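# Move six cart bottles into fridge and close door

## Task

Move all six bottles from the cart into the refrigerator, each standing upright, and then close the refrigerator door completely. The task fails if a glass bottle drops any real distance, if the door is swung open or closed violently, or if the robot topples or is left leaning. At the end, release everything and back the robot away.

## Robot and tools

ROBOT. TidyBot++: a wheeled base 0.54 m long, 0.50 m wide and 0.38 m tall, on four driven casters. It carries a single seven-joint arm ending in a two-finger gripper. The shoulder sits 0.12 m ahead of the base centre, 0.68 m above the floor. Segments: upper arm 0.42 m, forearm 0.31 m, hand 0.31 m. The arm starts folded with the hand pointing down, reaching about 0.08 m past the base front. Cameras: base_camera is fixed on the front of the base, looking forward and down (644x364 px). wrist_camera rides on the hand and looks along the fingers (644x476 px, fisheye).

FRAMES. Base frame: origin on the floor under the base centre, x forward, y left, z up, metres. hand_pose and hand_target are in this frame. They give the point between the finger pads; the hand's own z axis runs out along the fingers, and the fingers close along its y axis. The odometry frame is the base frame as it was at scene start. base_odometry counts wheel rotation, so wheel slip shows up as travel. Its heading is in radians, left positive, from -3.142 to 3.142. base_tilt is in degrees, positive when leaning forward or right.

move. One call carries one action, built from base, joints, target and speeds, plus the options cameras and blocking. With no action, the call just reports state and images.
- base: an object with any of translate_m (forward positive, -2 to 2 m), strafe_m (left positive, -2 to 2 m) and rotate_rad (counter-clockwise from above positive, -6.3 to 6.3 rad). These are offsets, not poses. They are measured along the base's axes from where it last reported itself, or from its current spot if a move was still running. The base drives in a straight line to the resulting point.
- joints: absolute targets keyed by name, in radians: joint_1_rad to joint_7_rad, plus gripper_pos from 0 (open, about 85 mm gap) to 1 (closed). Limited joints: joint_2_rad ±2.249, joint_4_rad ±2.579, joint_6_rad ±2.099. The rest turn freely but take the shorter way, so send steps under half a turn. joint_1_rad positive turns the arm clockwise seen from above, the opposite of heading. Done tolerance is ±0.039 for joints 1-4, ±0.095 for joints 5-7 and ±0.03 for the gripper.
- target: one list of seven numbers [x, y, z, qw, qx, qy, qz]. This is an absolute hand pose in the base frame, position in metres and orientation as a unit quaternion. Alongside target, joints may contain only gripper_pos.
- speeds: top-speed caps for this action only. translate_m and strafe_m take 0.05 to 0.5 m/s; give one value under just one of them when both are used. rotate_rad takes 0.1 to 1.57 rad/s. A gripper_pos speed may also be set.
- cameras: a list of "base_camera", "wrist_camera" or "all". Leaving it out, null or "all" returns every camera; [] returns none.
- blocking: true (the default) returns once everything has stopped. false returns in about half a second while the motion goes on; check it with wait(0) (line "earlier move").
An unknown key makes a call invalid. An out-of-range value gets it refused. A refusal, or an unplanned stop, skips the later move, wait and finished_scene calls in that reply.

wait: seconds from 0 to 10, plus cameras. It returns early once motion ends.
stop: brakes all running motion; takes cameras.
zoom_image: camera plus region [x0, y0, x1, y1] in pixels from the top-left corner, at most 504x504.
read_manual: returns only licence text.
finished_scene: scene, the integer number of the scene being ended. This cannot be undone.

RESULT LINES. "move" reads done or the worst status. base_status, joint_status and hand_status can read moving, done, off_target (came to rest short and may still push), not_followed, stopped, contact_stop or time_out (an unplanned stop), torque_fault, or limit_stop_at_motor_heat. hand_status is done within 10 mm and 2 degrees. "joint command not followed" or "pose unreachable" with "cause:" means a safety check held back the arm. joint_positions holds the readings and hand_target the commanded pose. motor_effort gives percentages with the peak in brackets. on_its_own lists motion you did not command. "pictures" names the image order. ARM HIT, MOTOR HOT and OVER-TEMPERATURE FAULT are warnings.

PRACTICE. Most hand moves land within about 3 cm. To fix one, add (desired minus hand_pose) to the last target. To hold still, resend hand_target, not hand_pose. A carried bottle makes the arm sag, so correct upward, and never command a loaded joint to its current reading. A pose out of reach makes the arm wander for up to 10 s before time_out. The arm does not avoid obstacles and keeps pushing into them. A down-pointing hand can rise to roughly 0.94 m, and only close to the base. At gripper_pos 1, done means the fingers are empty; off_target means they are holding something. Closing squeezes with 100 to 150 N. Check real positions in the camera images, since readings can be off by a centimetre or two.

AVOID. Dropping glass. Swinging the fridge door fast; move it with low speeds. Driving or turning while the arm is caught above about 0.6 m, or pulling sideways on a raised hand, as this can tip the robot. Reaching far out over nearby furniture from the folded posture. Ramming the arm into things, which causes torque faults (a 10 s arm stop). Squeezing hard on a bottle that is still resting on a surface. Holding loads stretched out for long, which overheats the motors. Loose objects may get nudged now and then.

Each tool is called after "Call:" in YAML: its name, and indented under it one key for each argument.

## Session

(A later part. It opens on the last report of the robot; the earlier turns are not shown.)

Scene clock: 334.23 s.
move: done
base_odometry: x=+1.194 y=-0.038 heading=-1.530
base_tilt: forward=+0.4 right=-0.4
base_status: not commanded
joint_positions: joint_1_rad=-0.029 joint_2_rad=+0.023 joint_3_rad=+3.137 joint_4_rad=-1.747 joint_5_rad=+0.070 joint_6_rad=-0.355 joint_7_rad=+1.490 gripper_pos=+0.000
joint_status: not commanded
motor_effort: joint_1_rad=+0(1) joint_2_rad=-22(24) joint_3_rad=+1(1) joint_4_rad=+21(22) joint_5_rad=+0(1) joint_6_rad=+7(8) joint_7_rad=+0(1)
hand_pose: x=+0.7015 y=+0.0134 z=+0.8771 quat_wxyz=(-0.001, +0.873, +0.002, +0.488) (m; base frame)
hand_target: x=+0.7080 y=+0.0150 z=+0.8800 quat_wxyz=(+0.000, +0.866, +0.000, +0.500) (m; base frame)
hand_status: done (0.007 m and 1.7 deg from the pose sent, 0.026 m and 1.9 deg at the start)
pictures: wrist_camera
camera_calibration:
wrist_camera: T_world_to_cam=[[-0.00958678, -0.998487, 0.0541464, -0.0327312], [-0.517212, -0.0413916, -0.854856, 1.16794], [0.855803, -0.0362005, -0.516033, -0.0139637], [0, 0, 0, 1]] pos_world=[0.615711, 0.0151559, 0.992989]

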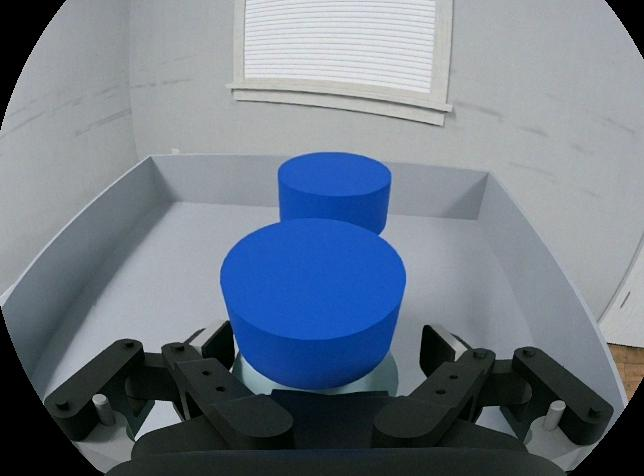

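Call:
move:
  base: {"strafe_m":0.004}
  target: [0.711,0.015,0.878,0,0.866,0,0.5]
  cameras: []

Call:
move:
  joints: {"gripper_pos":0.6}
  cameras: ["wrist_camera"]

Scene clock: 337.07 s.
move: done
base_odometry: x=+1.198 y=-0.038 heading=-1.530
base_tilt: forward=+0.5 right=-0.4
base_status: done
joint_positions: joint_1_rad=-0.037 joint_2_rad=+0.027 joint_3_rad=+3.147 joint_4_rad=-1.747 joint_5_rad=+0.070 joint_6_rad=-0.348 joint_7_rad=+1.490 gripper_pos=+0.000
joint_status: not commanded
motor_effort: joint_1_rad=+0(2) joint_2_rad=-22(24) joint_3_rad=+1(2) joint_4_rad=+20(21) joint_5_rad=+0(1) joint_6_rad=+8(8) joint_7_rad=+0(1)
hand_pose: x=+0.7035 y=+0.0125 z=+0.8767 quat_wxyz=(-0.001, +0.872, +0.002, +0.489) (m; base frame)
hand_target: x=+0.7110 y=+0.0150 z=+0.8780 quat_wxyz=(+0.000, +0.866, +0.000, +0.500) (m; base frame)
hand_status: done (0.008 m and 1.5 deg from the pose sent, 0.010 m and 1.7 deg at the start)
pictures: none
No camera images: "cameras" was empty.

Scene clock: 337.93 s.
move: off_target
base_odometry: x=+1.198 y=-0.038 heading=-1.530
base_tilt: forward=+0.3 right=-0.4
base_status: not commanded
joint_positions: joint_1_rad=-0.039 joint_2_rad=+0.026 joint_3_rad=+3.147 joint_4_rad=-1.747 joint_5_rad=+0.071 joint_6_rad=-0.344 joint_7_rad=+1.489 gripper_pos=+0.255
joint_status: gripper_pos off_target (ended at +0.255, target +0.600)
motor_effort: joint_1_rad=+0(2) joint_2_rad=-21(23) joint_3_rad=+1(3) joint_4_rad=+21(21) joint_5_rad=-1(1) joint_6_rad=+8(8) joint_7_rad=+0(1)
hand_pose: x=+0.7040 y=+0.0136 z=+0.8778 quat_wxyz=(-0.001, +0.871, +0.003, +0.491) (m; base frame)
hand_target: x=+0.7110 y=+0.0150 z=+0.8780 quat_wxyz=(+0.000, +0.866, +0.000, +0.500) (m; base frame)
hand_status: not commanded
pictures: wrist_camera
camera_calibration:
wrist_camera: T_world_to_cam=[[-0.00936113, -0.998458, 0.0547108, -0.0332067], [-0.511245, -0.0422429, -0.858396, 1.16875], [0.859384, -0.0360062, -0.510061, -0.0235389], [0, 0, 0, 1]] pos_world=[0.617434, 0.0153682, 0.993059]

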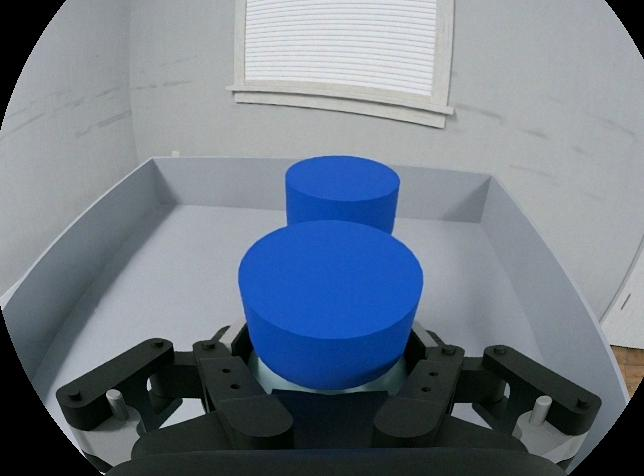

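Call:
move:
  target: [0.70,0.015,1.09,0,0.866,0,0.5]
  cameras: ["wrist_camera"]

Call:
move:
  base: {"translate_m":-0.12}
  target: [0.52,0.03,1.08,0,0.866,0,0.5]
  cameras: ["wrist_camera"]

Scene clock: 342.73 s.
move: off_target
base_odometry: x=+1.198 y=-0.038 heading=-1.530
base_tilt: forward=+0.4 right=-0.4
base_status: not commanded
joint_positions: joint_1_rad=-0.040 joint_2_rad=+0.087 joint_3_rad=+3.147 joint_4_rad=-1.054 joint_5_rad=+0.071 joint_6_rad=-0.965 joint_7_rad=+1.489 gripper_pos=+0.255
joint_status: not commanded
motor_effort: joint_1_rad=+0(1) joint_2_rad=-28(31) joint_3_rad=+1(2) joint_4_rad=+23(27) joint_5_rad=+1(1) joint_6_rad=+10(12) joint_7_rad=+0(1)
hand_pose: x=+0.7091 y=+0.0033 z=+1.0735 quat_wxyz=(+0.007, +0.868, -0.017, +0.496) (m; base frame)
hand_target: x=+0.7000 y=+0.0150 z=+1.0900 quat_wxyz=(+0.000, +0.866, +0.000, +0.500) (m; base frame)
hand_status: off_target (0.022 m and 2.2 deg from the pose sent, 0.212 m and 1.3 deg at the start)
pictures: wrist_camera
camera_calibration:
wrist_camera: T_world_to_cam=[[-0.0528838, -0.997384, 0.0492895, -0.0174331], [-0.502144, -0.0161042, -0.864634, 1.33909], [0.863165, -0.0704756, -0.499979, 0.058186], [0, 0, 0, 1]] pos_world=[0.621271, 0.00827811, 1.18777]

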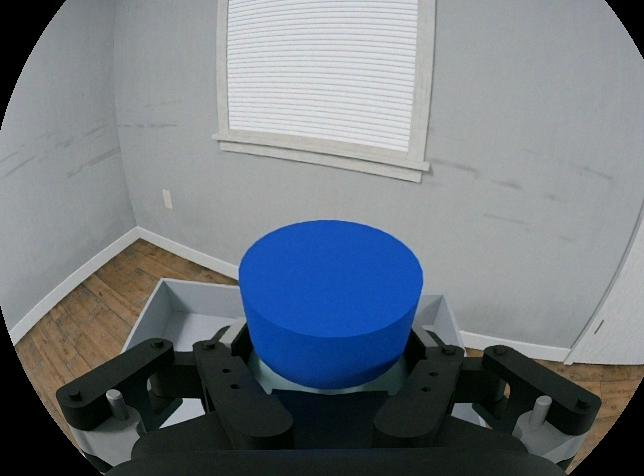

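Scene clock: 344.43 s.
move: off_target
base_odometry: x=+1.194 y=+0.082 heading=-1.530
base_tilt: forward=+0.3 right=-0.4
base_status: done
joint_positions: joint_1_rad=+0.005 joint_2_rad=-0.320 joint_3_rad=+3.049 joint_4_rad=-1.389 joint_5_rad=+0.071 joint_6_rad=-1.017 joint_7_rad=+1.489 gripper_pos=+0.255
joint_status: not commanded
motor_effort: joint_1_rad=+0(2) joint_2_rad=-11(32) joint_3_rad=+1(2) joint_4_rad=+22(25) joint_5_rad=+0(1) joint_6_rad=+10(11) joint_7_rad=+0(1)
hand_pose: x=+0.5315 y=+0.0283 z=+1.0793 quat_wxyz=(+0.007, +0.863, +0.009, +0.505) (m; base frame)
hand_target: x=+0.5200 y=+0.0300 z=+1.0800 quat_wxyz=(+0.000, +0.866, +0.000, +0.500) (m; base frame)
hand_status: off_target (0.012 m and 1.5 deg from the pose sent, 0.191 m and 2.2 deg at the start)
pictures: wrist_camera
camera_calibration:
wrist_camera: T_world_to_cam=[[-0.00835477, -0.997207, 0.0742239, -0.052773], [-0.481786, -0.0610289, -0.874161, 1.25604], [0.876249, -0.0430634, -0.47993, 0.186673], [0, 0, 0, 1]] pos_world=[0.44113, 0.032068, 1.19149]

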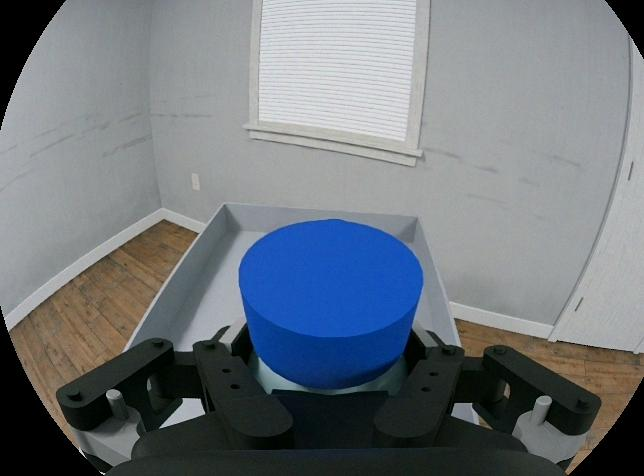

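Call:
move:
  base: {"translate_m":-0.384,"strafe_m":0.371,"rotate_rad":2.677}
  cameras: ["wrist_camera","base_camera"]

Scene clock: 349.63 s.
move: done
base_odometry: x=+1.549 y=+0.481 heading=+1.147
base_tilt: forward=+0.4 right=-0.4
base_status: done
joint_positions: joint_1_rad=+0.017 joint_2_rad=-0.316 joint_3_rad=+3.033 joint_4_rad=-1.390 joint_5_rad=+0.071 joint_6_rad=-1.017 joint_7_rad=+1.489 gripper_pos=+0.255
joint_status: not commanded
motor_effort: joint_1_rad=+0(3) joint_2_rad=-11(15) joint_3_rad=+2(4) joint_4_rad=+22(24) joint_5_rad=+1(2) joint_6_rad=+10(10) joint_7_rad=+0(1)
hand_pose: x=+0.5328 y=+0.0317 z=+1.0763 quat_wxyz=(+0.008, +0.865, +0.012, +0.502) (m; base frame)
hand_target: x=+0.5200 y=+0.0300 z=+1.0800 quat_wxyz=(+0.000, +0.866, +0.000, +0.500) (m; base frame)
hand_status: not commanded
pictures: base_camera, wrist_camera
camera_calibration:
wrist_camera: T_world_to_cam=[[-0.00444527, -0.996828, 0.0794621, -0.0568681], [-0.487055, -0.0672421, -0.870779, 1.25364], [0.87336, -0.0425733, -0.485211, 0.19148], [0, 0, 0, 1]] pos_world=[0.443109, 0.0357618, 1.18907]

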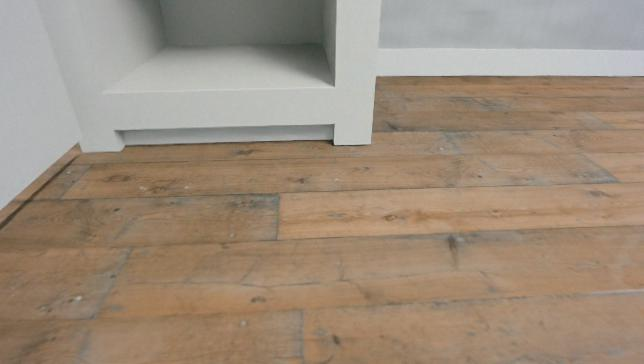

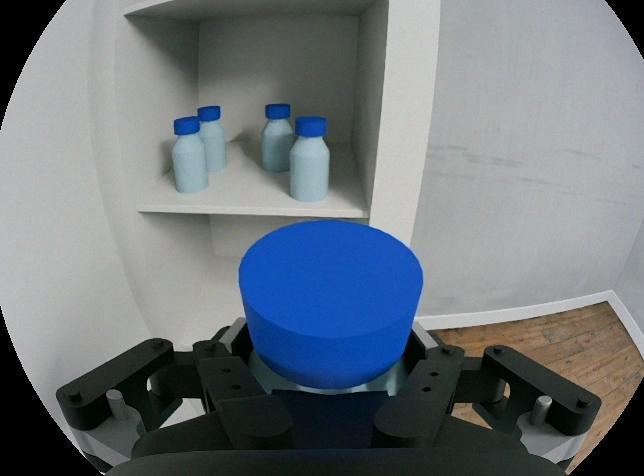

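Call:
move:
  base: {"translate_m":0.12,"strafe_m":0.055}
  target: [0.785,0.120,1.085,-0.048,0.862,0.083,0.498]
  cameras: ["wrist_camera"]

Scene clock: 359.53 s.
move: off_target
base_odometry: x=+1.548 y=+0.613 heading=+1.148
base_tilt: forward=+0.4 right=-0.4
base_status: done
joint_positions: joint_1_rad=-0.135 joint_2_rad=+0.360 joint_3_rad=+3.109 joint_4_rad=-0.742 joint_5_rad=+0.035 joint_6_rad=-1.028 joint_7_rad=+1.537 gripper_pos=+0.255
joint_status: not commanded
motor_effort: joint_1_rad=+0(1) joint_2_rad=-38(40) joint_3_rad=+0(2) joint_4_rad=+22(24) joint_5_rad=+0(1) joint_6_rad=+10(11) joint_7_rad=+0(1)
hand_pose: x=+0.8035 y=+0.1023 z=+1.0531 quat_wxyz=(-0.036, +0.873, +0.056, +0.484) (m; base frame)
hand_target: x=+0.7850 y=+0.1200 z=+1.0850 quat_wxyz=(-0.048, +0.862, +0.083, +0.498) (m; base frame)
hand_status: off_target (0.041 m and 4.0 deg from the pose sent, 0.267 m and 10.4 deg at the start)
pictures: wrist_camera
camera_calibration:
wrist_camera: T_world_to_cam=[[0.117535, -0.992032, 0.0453665, -0.046124], [-0.514006, -0.0998595, -0.851954, 1.37513], [0.849696, 0.0768156, -0.521648, -0.00800343], [0, 0, 0, 1]] pos_world=[0.719045, 0.0921777, 1.16946]

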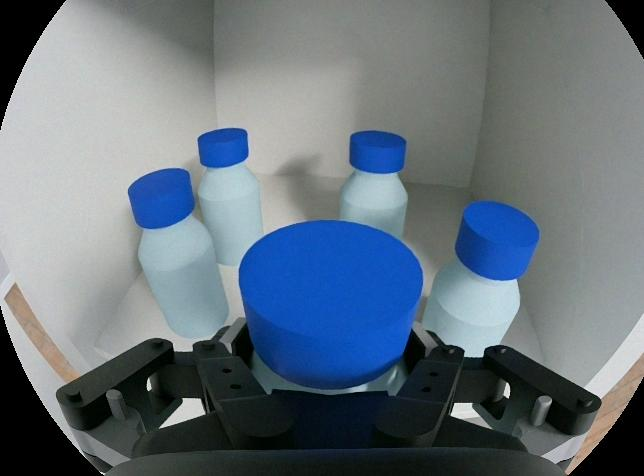

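Call:
move:
  base: {"translate_m":0.137,"strafe_m":0.018}
  speeds: {"translate_m":0.15}
  cameras: ["wrist_camera"]

Scene clock: 365.03 s.
move: done
base_odometry: x=+1.588 y=+0.746 heading=+1.148
base_tilt: forward=+0.4 right=-0.4
base_status: done
joint_positions: joint_1_rad=-0.136 joint_2_rad=+0.367 joint_3_rad=+3.110 joint_4_rad=-0.738 joint_5_rad=+0.034 joint_6_rad=-1.030 joint_7_rad=+1.538 gripper_pos=+0.255
joint_status: not commanded
motor_effort: joint_1_rad=+0(1) joint_2_rad=-38(41) joint_3_rad=+0(1) joint_4_rad=+23(24) joint_5_rad=+0(1) joint_6_rad=+10(11) joint_7_rad=+1(1)
hand_pose: x=+0.8057 y=+0.1028 z=+1.0496 quat_wxyz=(-0.036, +0.874, +0.056, +0.481) (m; base frame)
hand_target: x=+0.7850 y=+0.1200 z=+1.0850 quat_wxyz=(-0.048, +0.862, +0.083, +0.498) (m; base frame)
hand_status: not commanded
pictures: wrist_camera
camera_calibration:
wrist_camera: T_world_to_cam=[[0.118298, -0.991946, 0.0452652, -0.046245], [-0.518654, -0.100598, -0.849045, 1.37411], [0.846761, 0.0769633, -0.526377, -0.00445777], [0, 0, 0, 1]] pos_world=[0.721933, 0.0927033, 1.16643]

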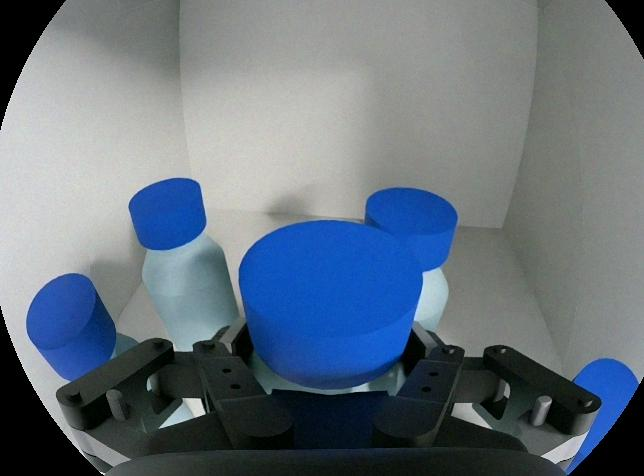

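Call:
move:
  target: [0.785,0.120,1.045,-0.048,0.862,0.083,0.498]
  cameras: ["wrist_camera"]

Call:
move:
  target: [0.785,0.120,1.02,-0.048,0.862,0.083,0.498]
  cameras: ["wrist_camera"]

Scene clock: 368.17 s.
move: off_target
base_odometry: x=+1.588 y=+0.746 heading=+1.148
base_tilt: forward=+0.3 right=-0.4
base_status: not commanded
joint_positions: joint_1_rad=-0.136 joint_2_rad=+0.308 joint_3_rad=+3.110 joint_4_rad=-0.913 joint_5_rad=+0.034 joint_6_rad=-0.931 joint_7_rad=+1.539 gripper_pos=+0.255
joint_status: not commanded
motor_effort: joint_1_rad=-1(2) joint_2_rad=-33(38) joint_3_rad=+0(1) joint_4_rad=+21(24) joint_5_rad=-1(2) joint_6_rad=+7(10) joint_7_rad=+0(1)
hand_pose: x=+0.7941 y=+0.1028 z=+1.0195 quat_wxyz=(-0.034, +0.878, +0.059, +0.474) (m; base frame)
hand_target: x=+0.7850 y=+0.1200 z=+1.0450 quat_wxyz=(-0.048, +0.862, +0.083, +0.498) (m; base frame)
hand_status: off_target (0.032 m and 4.6 deg from the pose sent, 0.027 m and 4.2 deg at the start)
pictures: wrist_camera
camera_calibration:
wrist_camera: T_world_to_cam=[[0.123852, -0.991016, 0.0504786, -0.0532983], [-0.531967, -0.109253, -0.839687, 1.3445], [0.837658, 0.0771442, -0.540719, 0.011422], [0, 0, 0, 1]] pos_world=[0.712265, 0.0931908, 1.13783]

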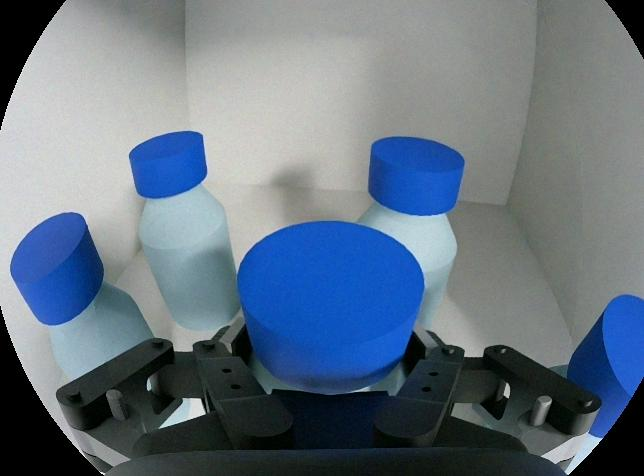

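Scene clock: 369.13 s.
move: off_target
base_odometry: x=+1.588 y=+0.746 heading=+1.148
base_tilt: forward=+0.3 right=-0.4
base_status: not commanded
joint_positions: joint_1_rad=-0.136 joint_2_rad=+0.268 joint_3_rad=+3.110 joint_4_rad=-1.012 joint_5_rad=+0.034 joint_6_rad=-0.828 joint_7_rad=+1.545 gripper_pos=+0.255
joint_status: not commanded
motor_effort: joint_1_rad=-1(4) joint_2_rad=-29(33) joint_3_rad=-1(2) joint_4_rad=+18(21) joint_5_rad=-2(3) joint_6_rad=+5(7) joint_7_rad=-1(1)
hand_pose: x=+0.7907 y=+0.1036 z=+1.0185 quat_wxyz=(-0.035, +0.867, +0.063, +0.493) (m; base frame)
hand_target: x=+0.7850 y=+0.1200 z=+1.0200 quat_wxyz=(-0.048, +0.862, +0.083, +0.498) (m; base frame)
hand_status: off_target (0.017 m and 2.9 deg from the pose sent, 0.019 m and 4.6 deg at the start)
pictures: wrist_camera
camera_calibration:
wrist_camera: T_world_to_cam=[[0.127508, -0.990283, 0.0555021, -0.0601157], [-0.493552, -0.111889, -0.862489, 1.33508], [0.860318, 0.082581, -0.503023, -0.043267], [0, 0, 0, 1]] pos_world=[0.703821, 0.0934222, 1.13306]

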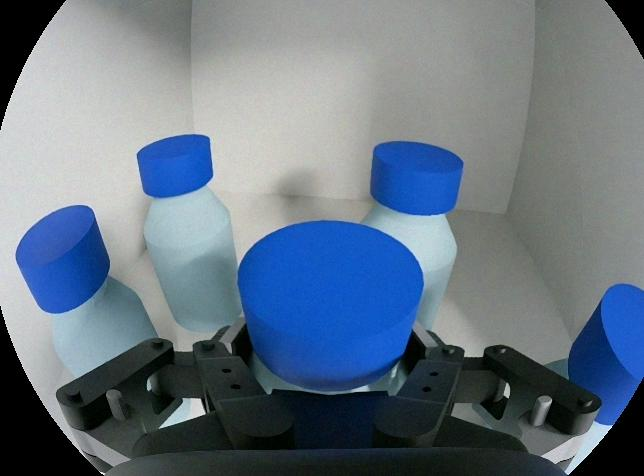

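Call:
move:
  joints: {"gripper_pos":0.12}
  cameras: ["wrist_camera"]

Call:
move:
  base: {"translate_m":-0.15}
  speeds: {"translate_m":0.15}
  cameras: ["wrist_camera"]

Scene clock: 373.07 s.
move: done
base_odometry: x=+1.588 y=+0.746 heading=+1.148
base_tilt: forward=+0.4 right=-0.4
base_status: not commanded
joint_positions: joint_1_rad=-0.136 joint_2_rad=+0.268 joint_3_rad=+3.109 joint_4_rad=-1.029 joint_5_rad=+0.030 joint_6_rad=-0.828 joint_7_rad=+1.545 gripper_pos=+0.120
joint_status: all done
motor_effort: joint_1_rad=+1(2) joint_2_rad=-31(32) joint_3_rad=+1(1) joint_4_rad=+20(22) joint_5_rad=-1(2) joint_6_rad=+7(8) joint_7_rad=+0(1)
hand_pose: x=+0.7893 y=+0.1046 z=+1.0086 quat_wxyz=(-0.036, +0.871, +0.063, +0.485) (m; base frame)
hand_target: x=+0.7850 y=+0.1200 z=+1.0200 quat_wxyz=(-0.048, +0.862, +0.083, +0.498) (m; base frame)
hand_status: not commanded
pictures: wrist_camera
camera_calibration:
wrist_camera: T_world_to_cam=[[0.13026, -0.990058, 0.0530744, -0.0581323], [-0.50826, -0.112641, -0.853805, 1.3289], [0.851295, 0.0842414, -0.51788, -0.0251492], [0, 0, 0, 1]] pos_world=[0.704409, 0.0942533, 1.12468]

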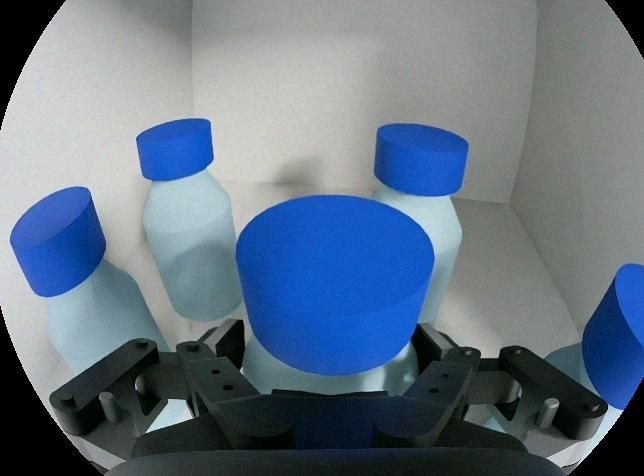

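Scene clock: 374.70 s.
move: done
base_odometry: x=+1.526 y=+0.609 heading=+1.148
base_tilt: forward=+0.4 right=-0.4
base_status: done
joint_positions: joint_1_rad=-0.136 joint_2_rad=+0.262 joint_3_rad=+3.109 joint_4_rad=-1.030 joint_5_rad=+0.030 joint_6_rad=-0.828 joint_7_rad=+1.545 gripper_pos=+0.120
joint_status: not commanded
motor_effort: joint_1_rad=+0(1) joint_2_rad=-31(36) joint_3_rad=+0(1) joint_4_rad=+20(21) joint_5_rad=+0(1) joint_6_rad=+7(8) joint_7_rad=+0(1)
hand_pose: x=+0.7871 y=+0.1045 z=+1.0128 quat_wxyz=(-0.036, +0.870, +0.063, +0.488) (m; base frame)
hand_target: x=+0.7850 y=+0.1200 z=+1.0200 quat_wxyz=(-0.048, +0.862, +0.083, +0.498) (m; base frame)
hand_status: not commanded
pictures: wrist_camera
camera_calibration:
wrist_camera: T_world_to_cam=[[0.130172, -0.990074, 0.0529969, -0.0580786], [-0.503134, -0.11202, -0.856918, 1.33036], [0.854349, 0.0848826, -0.512722, -0.0288488], [0, 0, 0, 1]] pos_world=[0.701557, 0.0939738, 1.1283]

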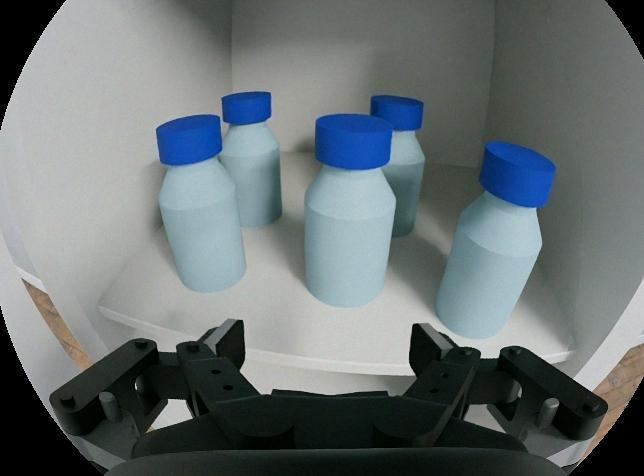

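Call:
move:
  base: {"translate_m":0.15}
  speeds: {"translate_m":0.15}
  joints: {"gripper_pos":0.08}
  cameras: ["wrist_camera"]

Call:
move:
  joints: {"gripper_pos":0.6}
  cameras: []

Call:
move:
  target: [0.785,0.120,1.05,-0.048,0.862,0.083,0.498]
  cameras: ["wrist_camera"]

Scene clock: 384.50 s.
move: done
base_odometry: x=+1.587 y=+0.746 heading=+1.148
base_tilt: forward=+0.4 right=-0.4
base_status: done
joint_positions: joint_1_rad=-0.136 joint_2_rad=+0.263 joint_3_rad=+3.108 joint_4_rad=-1.030 joint_5_rad=+0.030 joint_6_rad=-0.828 joint_7_rad=+1.545 gripper_pos=+0.080
joint_status: all done
motor_effort: joint_1_rad=+0(2) joint_2_rad=-31(34) joint_3_rad=+1(2) joint_4_rad=+20(21) joint_5_rad=+0(1) joint_6_rad=+8(8) joint_7_rad=+1(1)
hand_pose: x=+0.7874 y=+0.1046 z=+1.0117 quat_wxyz=(-0.036, +0.870, +0.063, +0.487) (m; base frame)
hand_target: x=+0.7850 y=+0.1200 z=+1.0200 quat_wxyz=(-0.048, +0.862, +0.083, +0.498) (m; base frame)
hand_status: not commanded
pictures: wrist_camera
camera_calibration:
wrist_camera: T_world_to_cam=[[0.130466, -0.990037, 0.0529736, -0.0581123], [-0.504586, -0.112297, -0.856027, 1.32985], [0.853447, 0.0849529, -0.514209, -0.0274521], [0, 0, 0, 1]] pos_world=[0.702033, 0.0941368, 1.12735]

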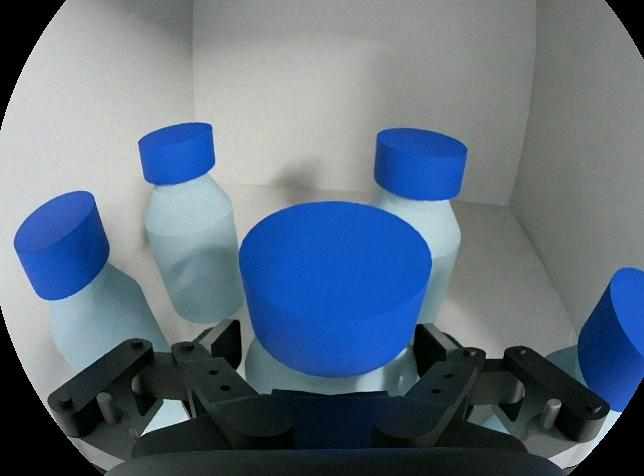

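Scene clock: 385.33 s.
move: off_target
base_odometry: x=+1.587 y=+0.746 heading=+1.148
base_tilt: forward=+0.3 right=-0.4
base_status: not commanded
joint_positions: joint_1_rad=-0.136 joint_2_rad=+0.262 joint_3_rad=+3.108 joint_4_rad=-1.031 joint_5_rad=+0.030 joint_6_rad=-0.828 joint_7_rad=+1.545 gripper_pos=+0.242
joint_status: gripper_pos off_target (ended at +0.242, target +0.600)
motor_effort: joint_1_rad=-1(2) joint_2_rad=-31(32) joint_3_rad=+0(2) joint_4_rad=+19(21) joint_5_rad=-1(2) joint_6_rad=+7(8) joint_7_rad=-1(1)
hand_pose: x=+0.7871 y=+0.1047 z=+1.0123 quat_wxyz=(-0.036, +0.870, +0.063, +0.488) (m; base frame)
hand_target: x=+0.7850 y=+0.1200 z=+1.0200 quat_wxyz=(-0.048, +0.862, +0.083, +0.498) (m; base frame)
hand_status: not commanded
pictures: none
No camera images: "cameras" was empty.

Scene clock: 386.37 s.
move: off_target
base_odometry: x=+1.587 y=+0.746 heading=+1.148
base_tilt: forward=+0.4 right=-0.4
base_status: not commanded
joint_positions: joint_1_rad=-0.136 joint_2_rad=+0.302 joint_3_rad=+3.108 joint_4_rad=-0.941 joint_5_rad=+0.030 joint_6_rad=-0.885 joint_7_rad=+1.545 gripper_pos=+0.242
joint_status: not commanded
motor_effort: joint_1_rad=+0(1) joint_2_rad=-37(37) joint_3_rad=+0(1) joint_4_rad=+24(24) joint_5_rad=+0(1) joint_6_rad=+10(10) joint_7_rad=-1(1)
hand_pose: x=+0.7976 y=+0.1054 z=+1.0201 quat_wxyz=(-0.036, +0.872, +0.062, +0.484) (m; base frame)
hand_target: x=+0.7850 y=+0.1200 z=+1.0500 quat_wxyz=(-0.048, +0.862, +0.083, +0.498) (m; base frame)
hand_status: off_target (0.036 m and 3.4 deg from the pose sent, 0.041 m and 3.0 deg at the start)
pictures: wrist_camera
camera_calibration:
wrist_camera: T_world_to_cam=[[0.12921, -0.990308, 0.0509468, -0.0559965], [-0.511057, -0.110532, -0.85241, 1.34354], [0.84978, 0.0841029, -0.520386, -0.0225308], [0, 0, 0, 1]] pos_world=[0.713008, 0.0949459, 1.13638]

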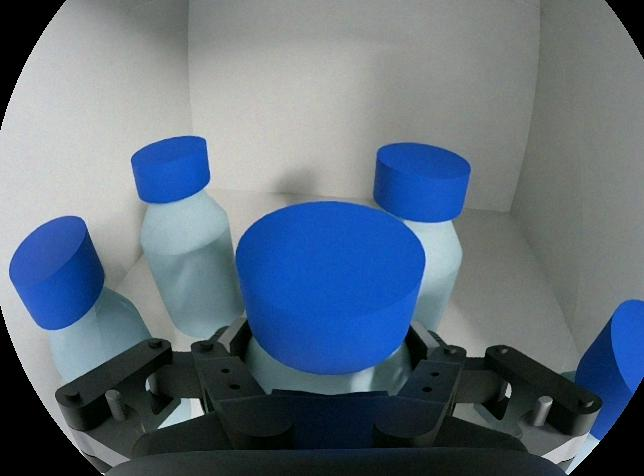

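Call:
move:
  base: {"translate_m":0.035,"strafe_m":0.022}
  speeds: {"translate_m":0.1}
  cameras: ["wrist_camera"]

Call:
move:
  target: [0.785,0.120,1.018,-0.048,0.862,0.083,0.498]
  cameras: ["wrist_camera"]

Scene clock: 389.93 s.
move: done
base_odometry: x=+1.582 y=+0.787 heading=+1.148
base_tilt: forward=+0.4 right=-0.4
base_status: done
joint_positions: joint_1_rad=-0.136 joint_2_rad=+0.311 joint_3_rad=+3.108 joint_4_rad=-0.940 joint_5_rad=+0.030 joint_6_rad=-0.885 joint_7_rad=+1.545 gripper_pos=+0.242
joint_status: not commanded
motor_effort: joint_1_rad=+1(3) joint_2_rad=-37(39) joint_3_rad=+0(1) joint_4_rad=+24(25) joint_5_rad=+0(1) joint_6_rad=+10(11) joint_7_rad=+1(1)
hand_pose: x=+0.8005 y=+0.1059 z=+1.0150 quat_wxyz=(-0.036, +0.874, +0.062, +0.481) (m; base frame)
hand_target: x=+0.7850 y=+0.1200 z=+1.0500 quat_wxyz=(-0.048, +0.862, +0.083, +0.498) (m; base frame)
hand_status: not commanded
pictures: wrist_camera
camera_calibration:
wrist_camera: T_world_to_cam=[[0.129635, -0.990255, 0.0508849, -0.0559547], [-0.51724, -0.111317, -0.84857, 1.34186], [0.845965, 0.0836849, -0.52663, -0.0183025], [0, 0, 0, 1]] pos_world=[0.716802, 0.095494, 1.13187]

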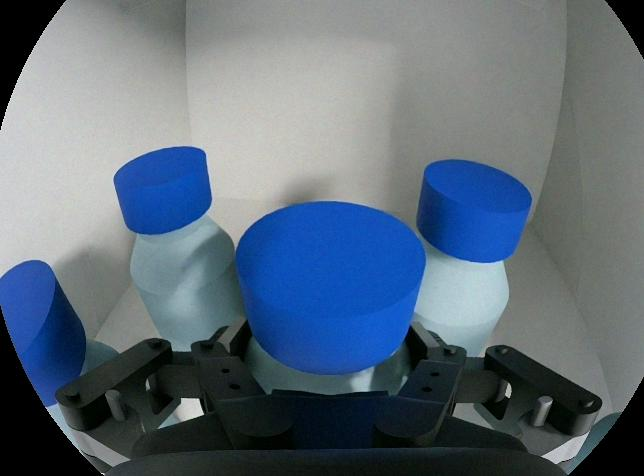

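Scene clock: 391.00 s.
move: off_target
base_odometry: x=+1.582 y=+0.787 heading=+1.148
base_tilt: forward=+0.4 right=-0.4
base_status: not commanded
joint_positions: joint_1_rad=-0.136 joint_2_rad=+0.272 joint_3_rad=+3.108 joint_4_rad=-1.024 joint_5_rad=+0.030 joint_6_rad=-0.813 joint_7_rad=+1.546 gripper_pos=+0.242
joint_status: not commanded
motor_effort: joint_1_rad=+0(1) joint_2_rad=-30(37) joint_3_rad=+0(1) joint_4_rad=+18(24) joint_5_rad=-1(1) joint_6_rad=+5(10) joint_7_rad=+0(1)
hand_pose: x=+0.7934 y=+0.1058 z=+1.0130 quat_wxyz=(-0.037, +0.867, +0.063, +0.492) (m; base frame)
hand_target: x=+0.7850 y=+0.1200 z=+1.0180 quat_wxyz=(-0.048, +0.862, +0.083, +0.498) (m; base frame)
hand_status: off_target (0.017 m and 2.7 deg from the pose sent, 0.021 m and 3.6 deg at the start)
pictures: wrist_camera
camera_calibration:
wrist_camera: T_world_to_cam=[[0.130775, -0.990036, 0.052215, -0.0572417], [-0.494184, -0.110754, -0.862273, 1.33209], [0.859465, 0.0869603, -0.503744, -0.0475432], [0, 0, 0, 1]] pos_world=[0.706643, 0.0949973, 1.12766]

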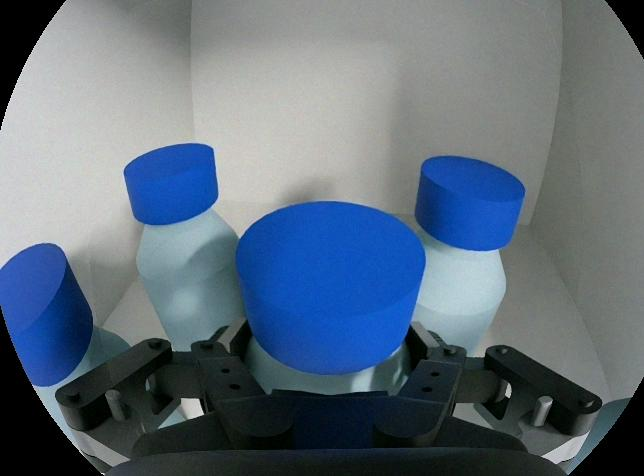

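Call:
move:
  joints: {"gripper_pos":0.14}
  cameras: ["wrist_camera"]

Call:
move:
  base: {"translate_m":-0.185}
  speeds: {"translate_m":0.15}
  cameras: ["wrist_camera"]

Scene clock: 393.73 s.
move: done
base_odometry: x=+1.582 y=+0.787 heading=+1.148
base_tilt: forward=+0.4 right=-0.3
base_status: not commanded
joint_positions: joint_1_rad=-0.136 joint_2_rad=+0.272 joint_3_rad=+3.108 joint_4_rad=-1.037 joint_5_rad=+0.030 joint_6_rad=-0.813 joint_7_rad=+1.546 gripper_pos=+0.140
joint_status: all done
motor_effort: joint_1_rad=+0(1) joint_2_rad=-31(32) joint_3_rad=+0(1) joint_4_rad=+21(22) joint_5_rad=+0(1) joint_6_rad=+8(8) joint_7_rad=+1(1)
hand_pose: x=+0.7923 y=+0.1057 z=+1.0052 quat_wxyz=(-0.037, +0.871, +0.064, +0.486) (m; base frame)
hand_target: x=+0.7850 y=+0.1200 z=+1.0180 quat_wxyz=(-0.048, +0.862, +0.083, +0.498) (m; base frame)
hand_status: not commanded
pictures: wrist_camera
camera_calibration:
wrist_camera: T_world_to_cam=[[0.131616, -0.989898, 0.0527165, -0.0579834], [-0.505914, -0.112808, -0.855176, 1.3271], [0.852483, 0.0858852, -0.515651, -0.0329595], [0, 0, 0, 1]] pos_world=[0.70713, 0.0951412, 1.12097]

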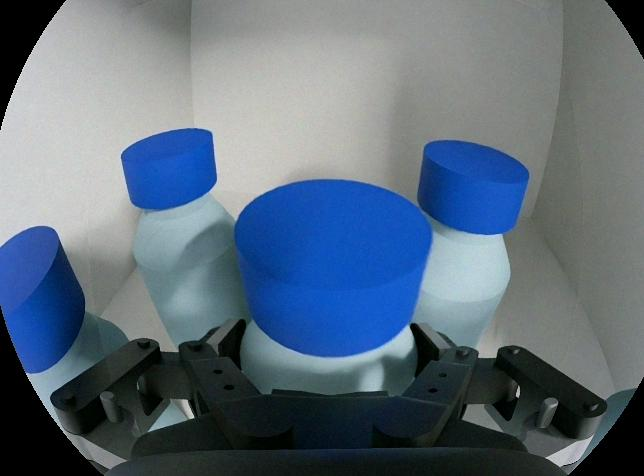

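Scene clock: 395.60 s.
move: done
base_odometry: x=+1.506 y=+0.618 heading=+1.148
base_tilt: forward=+0.4 right=-0.4
base_status: done
joint_positions: joint_1_rad=-0.136 joint_2_rad=+0.262 joint_3_rad=+3.108 joint_4_rad=-1.038 joint_5_rad=+0.030 joint_6_rad=-0.813 joint_7_rad=+1.546 gripper_pos=+0.140
joint_status: not commanded
motor_effort: joint_1_rad=+0(1) joint_2_rad=-31(36) joint_3_rad=+0(1) joint_4_rad=+21(21) joint_5_rad=+0(1) joint_6_rad=+7(8) joint_7_rad=+0(1)
hand_pose: x=+0.7890 y=+0.1054 z=+1.0115 quat_wxyz=(-0.037, +0.868, +0.064, +0.490) (m; base frame)
hand_target: x=+0.7850 y=+0.1200 z=+1.0180 quat_wxyz=(-0.048, +0.862, +0.083, +0.498) (m; base frame)
hand_status: not commanded
pictures: wrist_camera
camera_calibration:
wrist_camera: T_world_to_cam=[[0.131341, -0.989938, 0.052653, -0.0579237], [-0.498104, -0.111822, -0.859877, 1.32929], [0.857113, 0.0867106, -0.507778, -0.0385663], [0, 0, 0, 1]] pos_world=[0.702789, 0.0946471, 1.1265]

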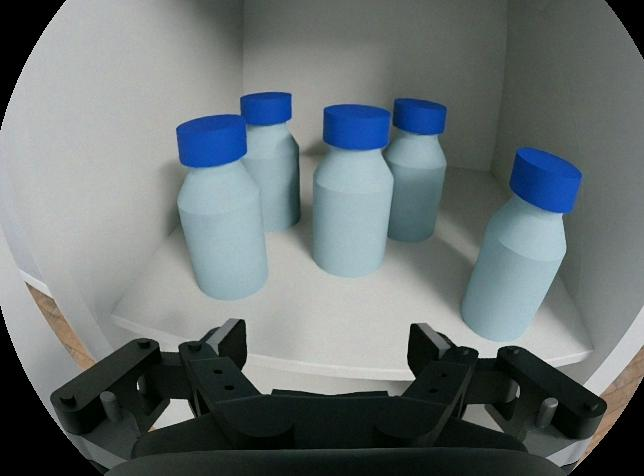

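Call:
move:
  base: {"translate_m":-0.07}
  target: [0.52,0.03,1.08,0,0.866,0,0.5]
  joints: {"gripper_pos":0}
  cameras: []

Call:
move:
  base: {"translate_m":-0.543,"strafe_m":0.065,"rotate_rad":-2.678}
  cameras: ["wrist_camera"]

Scene clock: 402.90 s.
move: off_target
base_odometry: x=+1.477 y=+0.554 heading=+1.147
base_tilt: forward=+0.4 right=-0.4
base_status: done
joint_positions: joint_1_rad=+0.004 joint_2_rad=-0.325 joint_3_rad=+3.050 joint_4_rad=-1.366 joint_5_rad=+0.030 joint_6_rad=-0.997 joint_7_rad=+1.533 gripper_pos=+0.000
joint_status: all done
motor_effort: joint_1_rad=+0(2) joint_2_rad=-8(36) joint_3_rad=+1(2) joint_4_rad=+19(22) joint_5_rad=+0(1) joint_6_rad=+8(8) joint_7_rad=+1(1)
hand_pose: x=+0.5314 y=+0.0396 z=+1.0987 quat_wxyz=(-0.004, +0.851, +0.027, +0.525) (m; base frame)
hand_target: x=+0.5200 y=+0.0300 z=+1.0800 quat_wxyz=(+0.000, +0.866, +0.000, +0.500) (m; base frame)
hand_status: off_target (0.024 m and 4.5 deg from the pose sent, 0.288 m and 8.5 deg at the start)
pictures: none
No camera images: "cameras" was empty.

Scene clock: 406.37 s.
move: done
base_odometry: x=+1.194 y=+0.086 heading=-1.530
base_tilt: forward=+0.3 right=-0.4
base_status: done
joint_positions: joint_1_rad=+0.014 joint_2_rad=-0.325 joint_3_rad=+3.041 joint_4_rad=-1.370 joint_5_rad=+0.030 joint_6_rad=-0.999 joint_7_rad=+1.533 gripper_pos=+0.000
joint_status: not commanded
motor_effort: joint_1_rad=+1(2) joint_2_rad=-8(12) joint_3_rad=+2(4) joint_4_rad=+19(21) joint_5_rad=+0(1) joint_6_rad=+8(8) joint_7_rad=+0(1)
hand_pose: x=+0.5314 y=+0.0409 z=+1.0955 quat_wxyz=(-0.003, +0.853, +0.028, +0.522) (m; base frame)
hand_target: x=+0.5200 y=+0.0300 z=+1.0800 quat_wxyz=(+0.000, +0.866, +0.000, +0.500) (m; base frame)
hand_status: not commanded
pictures: wrist_camera
camera_calibration:
wrist_camera: T_world_to_cam=[[0.030779, -0.996544, 0.0771501, -0.0654529], [-0.444842, -0.0827784, -0.891775, 1.27144], [0.89508, -0.00687172, -0.445853, 0.146305], [0, 0, 0, 1]] pos_world=[0.436652, 0.0410267, 1.20412]

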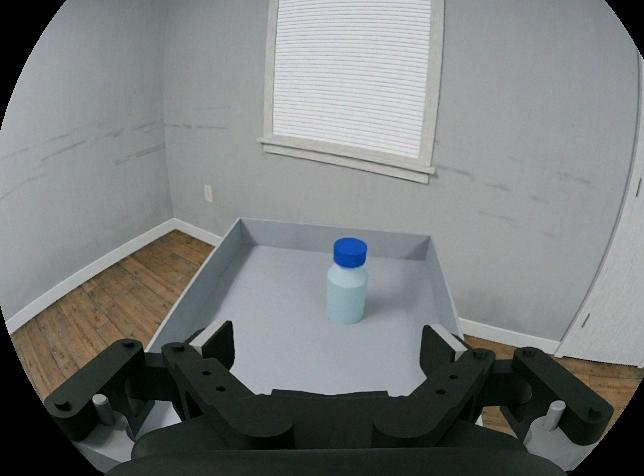

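Call:
move:
  base: {"translate_m":0.138}
  target: [0.765,0.01,0.94,0,0.866,0,0.5]
  cameras: ["wrist_camera"]

Scene clock: 409.70 s.
move: off_target
base_odometry: x=+1.200 y=-0.052 heading=-1.531
base_tilt: forward=+0.3 right=-0.4
base_status: done
joint_positions: joint_1_rad=-0.024 joint_2_rad=+0.156 joint_3_rad=+3.156 joint_4_rad=-1.427 joint_5_rad=+0.030 joint_6_rad=-0.562 joint_7_rad=+1.533 gripper_pos=+0.000
joint_status: not commanded
motor_effort: joint_1_rad=+0(1) joint_2_rad=-28(33) joint_3_rad=+0(3) joint_4_rad=+20(23) joint_5_rad=+0(1) joint_6_rad=+7(8) joint_7_rad=+0(1)
hand_pose: x=+0.7600 y=+0.0031 z=+0.9245 quat_wxyz=(+0.003, +0.878, -0.005, +0.478) (m; base frame)
hand_target: x=+0.7650 y=+0.0100 z=+0.9400 quat_wxyz=(+0.000, +0.866, +0.000, +0.500) (m; base frame)
hand_status: off_target (0.018 m and 3.0 deg from the pose sent, 0.282 m and 4.3 deg at the start)
pictures: wrist_camera
camera_calibration:
wrist_camera: T_world_to_cam=[[-0.0242325, -0.998204, 0.0547799, -0.0345216], [-0.536476, -0.0332533, -0.84326, 1.24223], [0.843567, -0.0498225, -0.534707, -0.0134039], [0, 0, 0, 1]] pos_world=[0.676898, 0.00618076, 1.04225]

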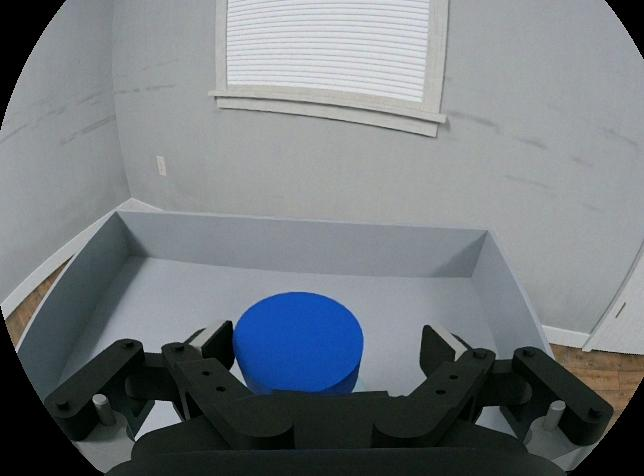

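Call:
move:
  base: {"strafe_m":0.012}
  target: [0.777,0.01,0.905,0,0.866,0,0.5]
  cameras: ["wrist_camera"]

Scene clock: 412.33 s.
move: done
base_odometry: x=+1.212 y=-0.052 heading=-1.531
base_tilt: forward=+0.4 right=-0.4
base_status: done
joint_positions: joint_1_rad=-0.034 joint_2_rad=+0.179 joint_3_rad=+3.163 joint_4_rad=-1.492 joint_5_rad=+0.030 joint_6_rad=-0.453 joint_7_rad=+1.533 gripper_pos=+0.000
joint_status: not commanded
motor_effort: joint_1_rad=+0(2) joint_2_rad=-28(30) joint_3_rad=+1(2) joint_4_rad=+20(22) joint_5_rad=-1(1) joint_6_rad=+8(8) joint_7_rad=+0(1)
hand_pose: x=+0.7718 y=+0.0062 z=+0.9013 quat_wxyz=(+0.002, +0.873, -0.002, +0.488) (m; base frame)
hand_target: x=+0.7770 y=+0.0100 z=+0.9050 quat_wxyz=(+0.000, +0.866, +0.000, +0.500) (m; base frame)
hand_status: done (0.007 m and 1.7 deg from the pose sent, 0.027 m and 3.0 deg at the start)
pictures: wrist_camera
camera_calibration:
wrist_camera: T_world_to_cam=[[-0.0193162, -0.998271, 0.0555092, -0.0342687], [-0.517405, -0.0375264, -0.854917, 1.22489], [0.855522, -0.0452345, -0.515786, -0.0618925], [0, 0, 0, 1]] pos_world=[0.686053, 0.00895653, 1.01716]

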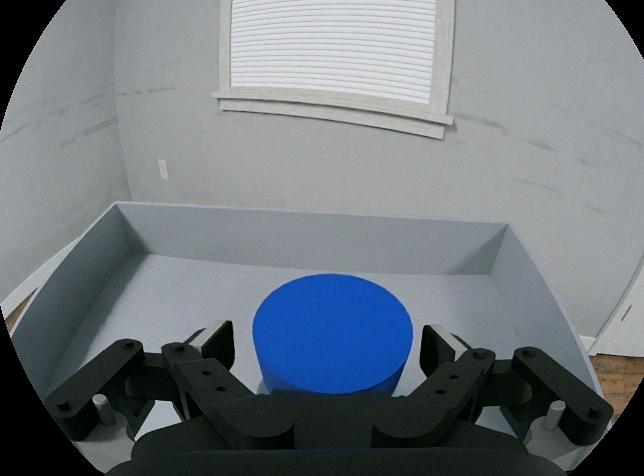

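Call:
move:
  target: [0.777,0.01,0.88,0,0.866,0,0.5]
  cameras: ["wrist_camera"]

Scene clock: 415.53 s.
move: done
base_odometry: x=+1.212 y=-0.052 heading=-1.531
base_tilt: forward=+0.3 right=-0.4
base_status: not commanded
joint_positions: joint_1_rad=-0.034 joint_2_rad=+0.185 joint_3_rad=+3.167 joint_4_rad=-1.562 joint_5_rad=+0.030 joint_6_rad=-0.375 joint_7_rad=+1.533 gripper_pos=+0.000
joint_status: not commanded
motor_effort: joint_1_rad=+0(1) joint_2_rad=-28(30) joint_3_rad=+1(1) joint_4_rad=+21(22) joint_5_rad=-1(1) joint_6_rad=+7(8) joint_7_rad=+0(1)
hand_pose: x=+0.7714 y=+0.0043 z=+0.8769 quat_wxyz=(+0.002, +0.873, -0.002, +0.488) (m; base frame)
hand_target: x=+0.7770 y=+0.0100 z=+0.8800 quat_wxyz=(+0.000, +0.866, +0.000, +0.500) (m; base frame)
hand_status: done (0.009 m and 1.6 deg from the pose sent, 0.022 m and 1.7 deg at the start)
pictures: wrist_camera
camera_calibration:
wrist_camera: T_world_to_cam=[[-0.0211452, -0.9982, 0.0561197, -0.0339733], [-0.517077, -0.0371229, -0.855133, 1.20369], [0.855678, -0.0471002, -0.515362, -0.0746946], [0, 0, 0, 1]] pos_world=[0.685596, 0.0072541, 0.992725]

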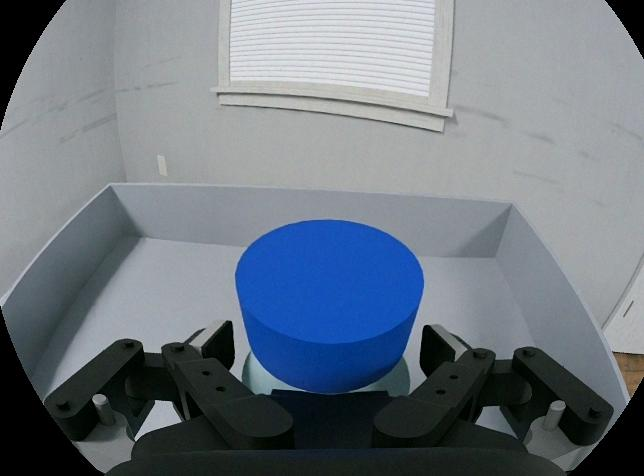

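Good. Grip.

Call:
move:
  joints: {"gripper_pos":0.6}
  cameras: []

Call:
move:
  target: [0.74,0.015,1.10,0,0.866,0,0.5]
  cameras: ["wrist_camera"]

Call:
move:
  base: {"translate_m":-0.134}
  target: [0.52,0.03,1.08,0,0.866,0,0.5]
  cameras: []

Scene clock: 419.93 s.
move: off_target
base_odometry: x=+1.212 y=-0.052 heading=-1.531
base_tilt: forward=+0.4 right=-0.4
base_status: not commanded
joint_positions: joint_1_rad=-0.034 joint_2_rad=+0.185 joint_3_rad=+3.168 joint_4_rad=-1.562 joint_5_rad=+0.030 joint_6_rad=-0.373 joint_7_rad=+1.533 gripper_pos=+0.254
joint_status: gripper_pos off_target (ended at +0.254, target +0.600)
motor_effort: joint_1_rad=+0(1) joint_2_rad=-27(29) joint_3_rad=+1(2) joint_4_rad=+20(22) joint_5_rad=+0(1) joint_6_rad=+8(9) joint_7_rad=+0(1)
hand_pose: x=+0.7716 y=+0.0046 z=+0.8777 quat_wxyz=(+0.002, +0.872, -0.002, +0.489) (m; base frame)
hand_target: x=+0.7770 y=+0.0100 z=+0.8800 quat_wxyz=(+0.000, +0.866, +0.000, +0.500) (m; base frame)
hand_status: not commanded
pictures: none
No camera images: "cameras" was empty.

Scene clock: 422.27 s.
move: off_target
base_odometry: x=+1.212 y=-0.052 heading=-1.531
base_tilt: forward=+0.4 right=-0.4
base_status: not commanded
joint_positions: joint_1_rad=-0.040 joint_2_rad=+0.231 joint_3_rad=+3.168 joint_4_rad=-0.880 joint_5_rad=+0.030 joint_6_rad=-1.029 joint_7_rad=+1.533 gripper_pos=+0.254
joint_status: not commanded
motor_effort: joint_1_rad=+1(1) joint_2_rad=-34(39) joint_3_rad=+1(1) joint_4_rad=+23(28) joint_5_rad=+0(1) joint_6_rad=+11(11) joint_7_rad=+0(1)
hand_pose: x=+0.7594 y=+0.0048 z=+1.0633 quat_wxyz=(+0.005, +0.877, -0.008, +0.480) (m; base frame)
hand_target: x=+0.7400 y=+0.0150 z=+1.1000 quat_wxyz=(+0.000, +0.866, +0.000, +0.500) (m; base frame)
hand_status: off_target (0.043 m and 2.8 deg from the pose sent, 0.225 m and 1.5 deg at the start)
pictures: wrist_camera
camera_calibration:
wrist_camera: T_world_to_cam=[[-0.0333573, -0.997912, 0.0553138, -0.0340736], [-0.532028, -0.0291217, -0.846226, 1.35867], [0.846069, -0.0576563, -0.529946, 0.0544913], [0, 0, 0, 1]] pos_world=[0.67561, 0.00870609, 1.1805]

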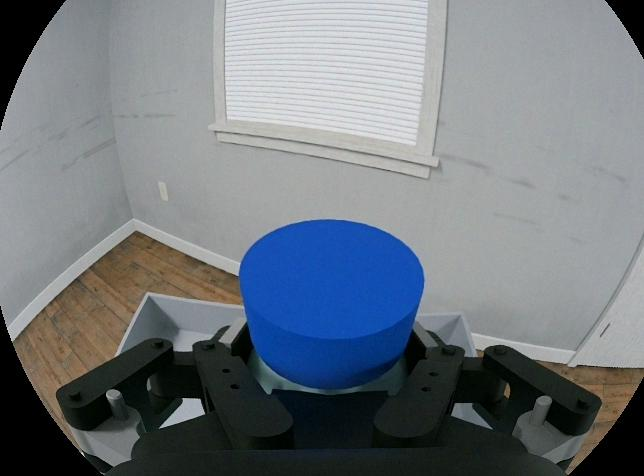

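Scene clock: 424.07 s.
move: off_target
base_odometry: x=+1.207 y=+0.082 heading=-1.531
base_tilt: forward=+0.4 right=-0.4
base_status: done
joint_positions: joint_1_rad=+0.005 joint_2_rad=-0.307 joint_3_rad=+3.049 joint_4_rad=-1.396 joint_5_rad=+0.030 joint_6_rad=-1.031 joint_7_rad=+1.532 gripper_pos=+0.254
joint_status: not commanded
motor_effort: joint_1_rad=+0(1) joint_2_rad=-12(39) joint_3_rad=+2(2) joint_4_rad=+24(26) joint_5_rad=+0(1) joint_6_rad=+11(12) joint_7_rad=+1(1)
hand_pose: x=+0.5336 y=+0.0387 z=+1.0654 quat_wxyz=(-0.003, +0.872, +0.027, +0.489) (m; base frame)
hand_target: x=+0.5200 y=+0.0300 z=+1.0800 quat_wxyz=(+0.000, +0.866, +0.000, +0.500) (m; base frame)
hand_status: off_target (0.022 m and 3.4 deg from the pose sent, 0.241 m and 2.8 deg at the start)
pictures: none
No camera images: "cameras" was empty.

Call:
move:
  base: {"translate_m":-0.457,"strafe_m":0.319,"rotate_rad":2.678}
  cameras: ["wrist_camera","base_camera"]

Scene clock: 430.00 s.
move: done
base_odometry: x=+1.507 y=+0.551 heading=+1.147
base_tilt: forward=+0.4 right=-0.4
base_status: done
joint_positions: joint_1_rad=+0.017 joint_2_rad=-0.306 joint_3_rad=+3.031 joint_4_rad=-1.396 joint_5_rad=+0.030 joint_6_rad=-1.031 joint_7_rad=+1.532 gripper_pos=+0.254
joint_status: not commanded
motor_effort: joint_1_rad=+1(2) joint_2_rad=-12(16) joint_3_rad=+1(4) joint_4_rad=+23(25) joint_5_rad=+0(2) joint_6_rad=+11(11) joint_7_rad=+0(1)
hand_pose: x=+0.5336 y=+0.0428 z=+1.0644 quat_wxyz=(-0.002, +0.872, +0.030, +0.488) (m; base frame)
hand_target: x=+0.5200 y=+0.0300 z=+1.0800 quat_wxyz=(+0.000, +0.866, +0.000, +0.500) (m; base frame)
hand_status: not commanded
pictures: base_camera, wrist_camera
camera_calibration:
wrist_camera: T_world_to_cam=[[0.0390323, -0.99596, 0.0808696, -0.0696433], [-0.512163, -0.0894326, -0.85422, 1.24117], [0.858001, -0.00807626, -0.513584, 0.222399], [0, 0, 0, 1]] pos_world=[0.447579, 0.043435, 1.18008]

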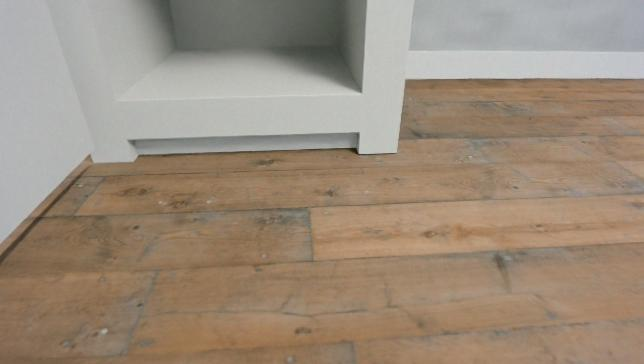

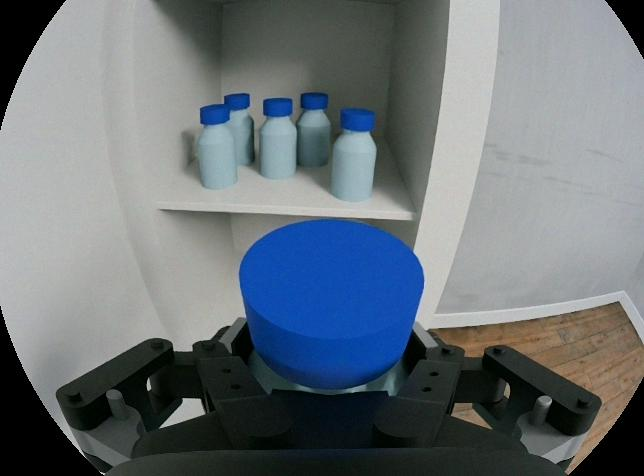

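Call:
move:
  target: [0.785,0.105,1.09,-0.048,0.862,0.083,0.498]
  cameras: ["wrist_camera"]

Scene clock: 434.00 s.
move: off_target
base_odometry: x=+1.507 y=+0.551 heading=+1.147
base_tilt: forward=+0.4 right=-0.4
base_status: not commanded
joint_positions: joint_1_rad=-0.096 joint_2_rad=+0.376 joint_3_rad=+3.102 joint_4_rad=-0.723 joint_5_rad=+0.004 joint_6_rad=-1.050 joint_7_rad=+1.571 gripper_pos=+0.254
joint_status: not commanded
motor_effort: joint_1_rad=+0(1) joint_2_rad=-39(42) joint_3_rad=+0(2) joint_4_rad=+23(25) joint_5_rad=+0(1) joint_6_rad=+10(12) joint_7_rad=+0(1)
hand_pose: x=+0.8084 y=+0.0867 z=+1.0462 quat_wxyz=(-0.036, +0.878, +0.055, +0.475) (m; base frame)
hand_target: x=+0.7850 y=+0.1050 z=+1.0900 quat_wxyz=(-0.048, +0.862, +0.083, +0.498) (m; base frame)
hand_status: off_target (0.053 m and 4.8 deg from the pose sent, 0.260 m and 8.2 deg at the start)
pictures: wrist_camera
camera_calibration:
wrist_camera: T_world_to_cam=[[0.116577, -0.992238, 0.043282, -0.0588936], [-0.53077, -0.099075, -0.841705, 1.37302], [0.83946, 0.0751503, -0.5382, 0.011134], [0, 0, 0, 1]] pos_world=[0.726276, 0.0767585, 1.16422]

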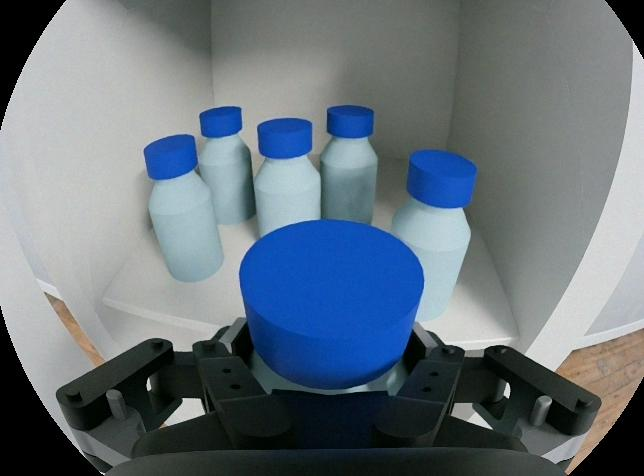

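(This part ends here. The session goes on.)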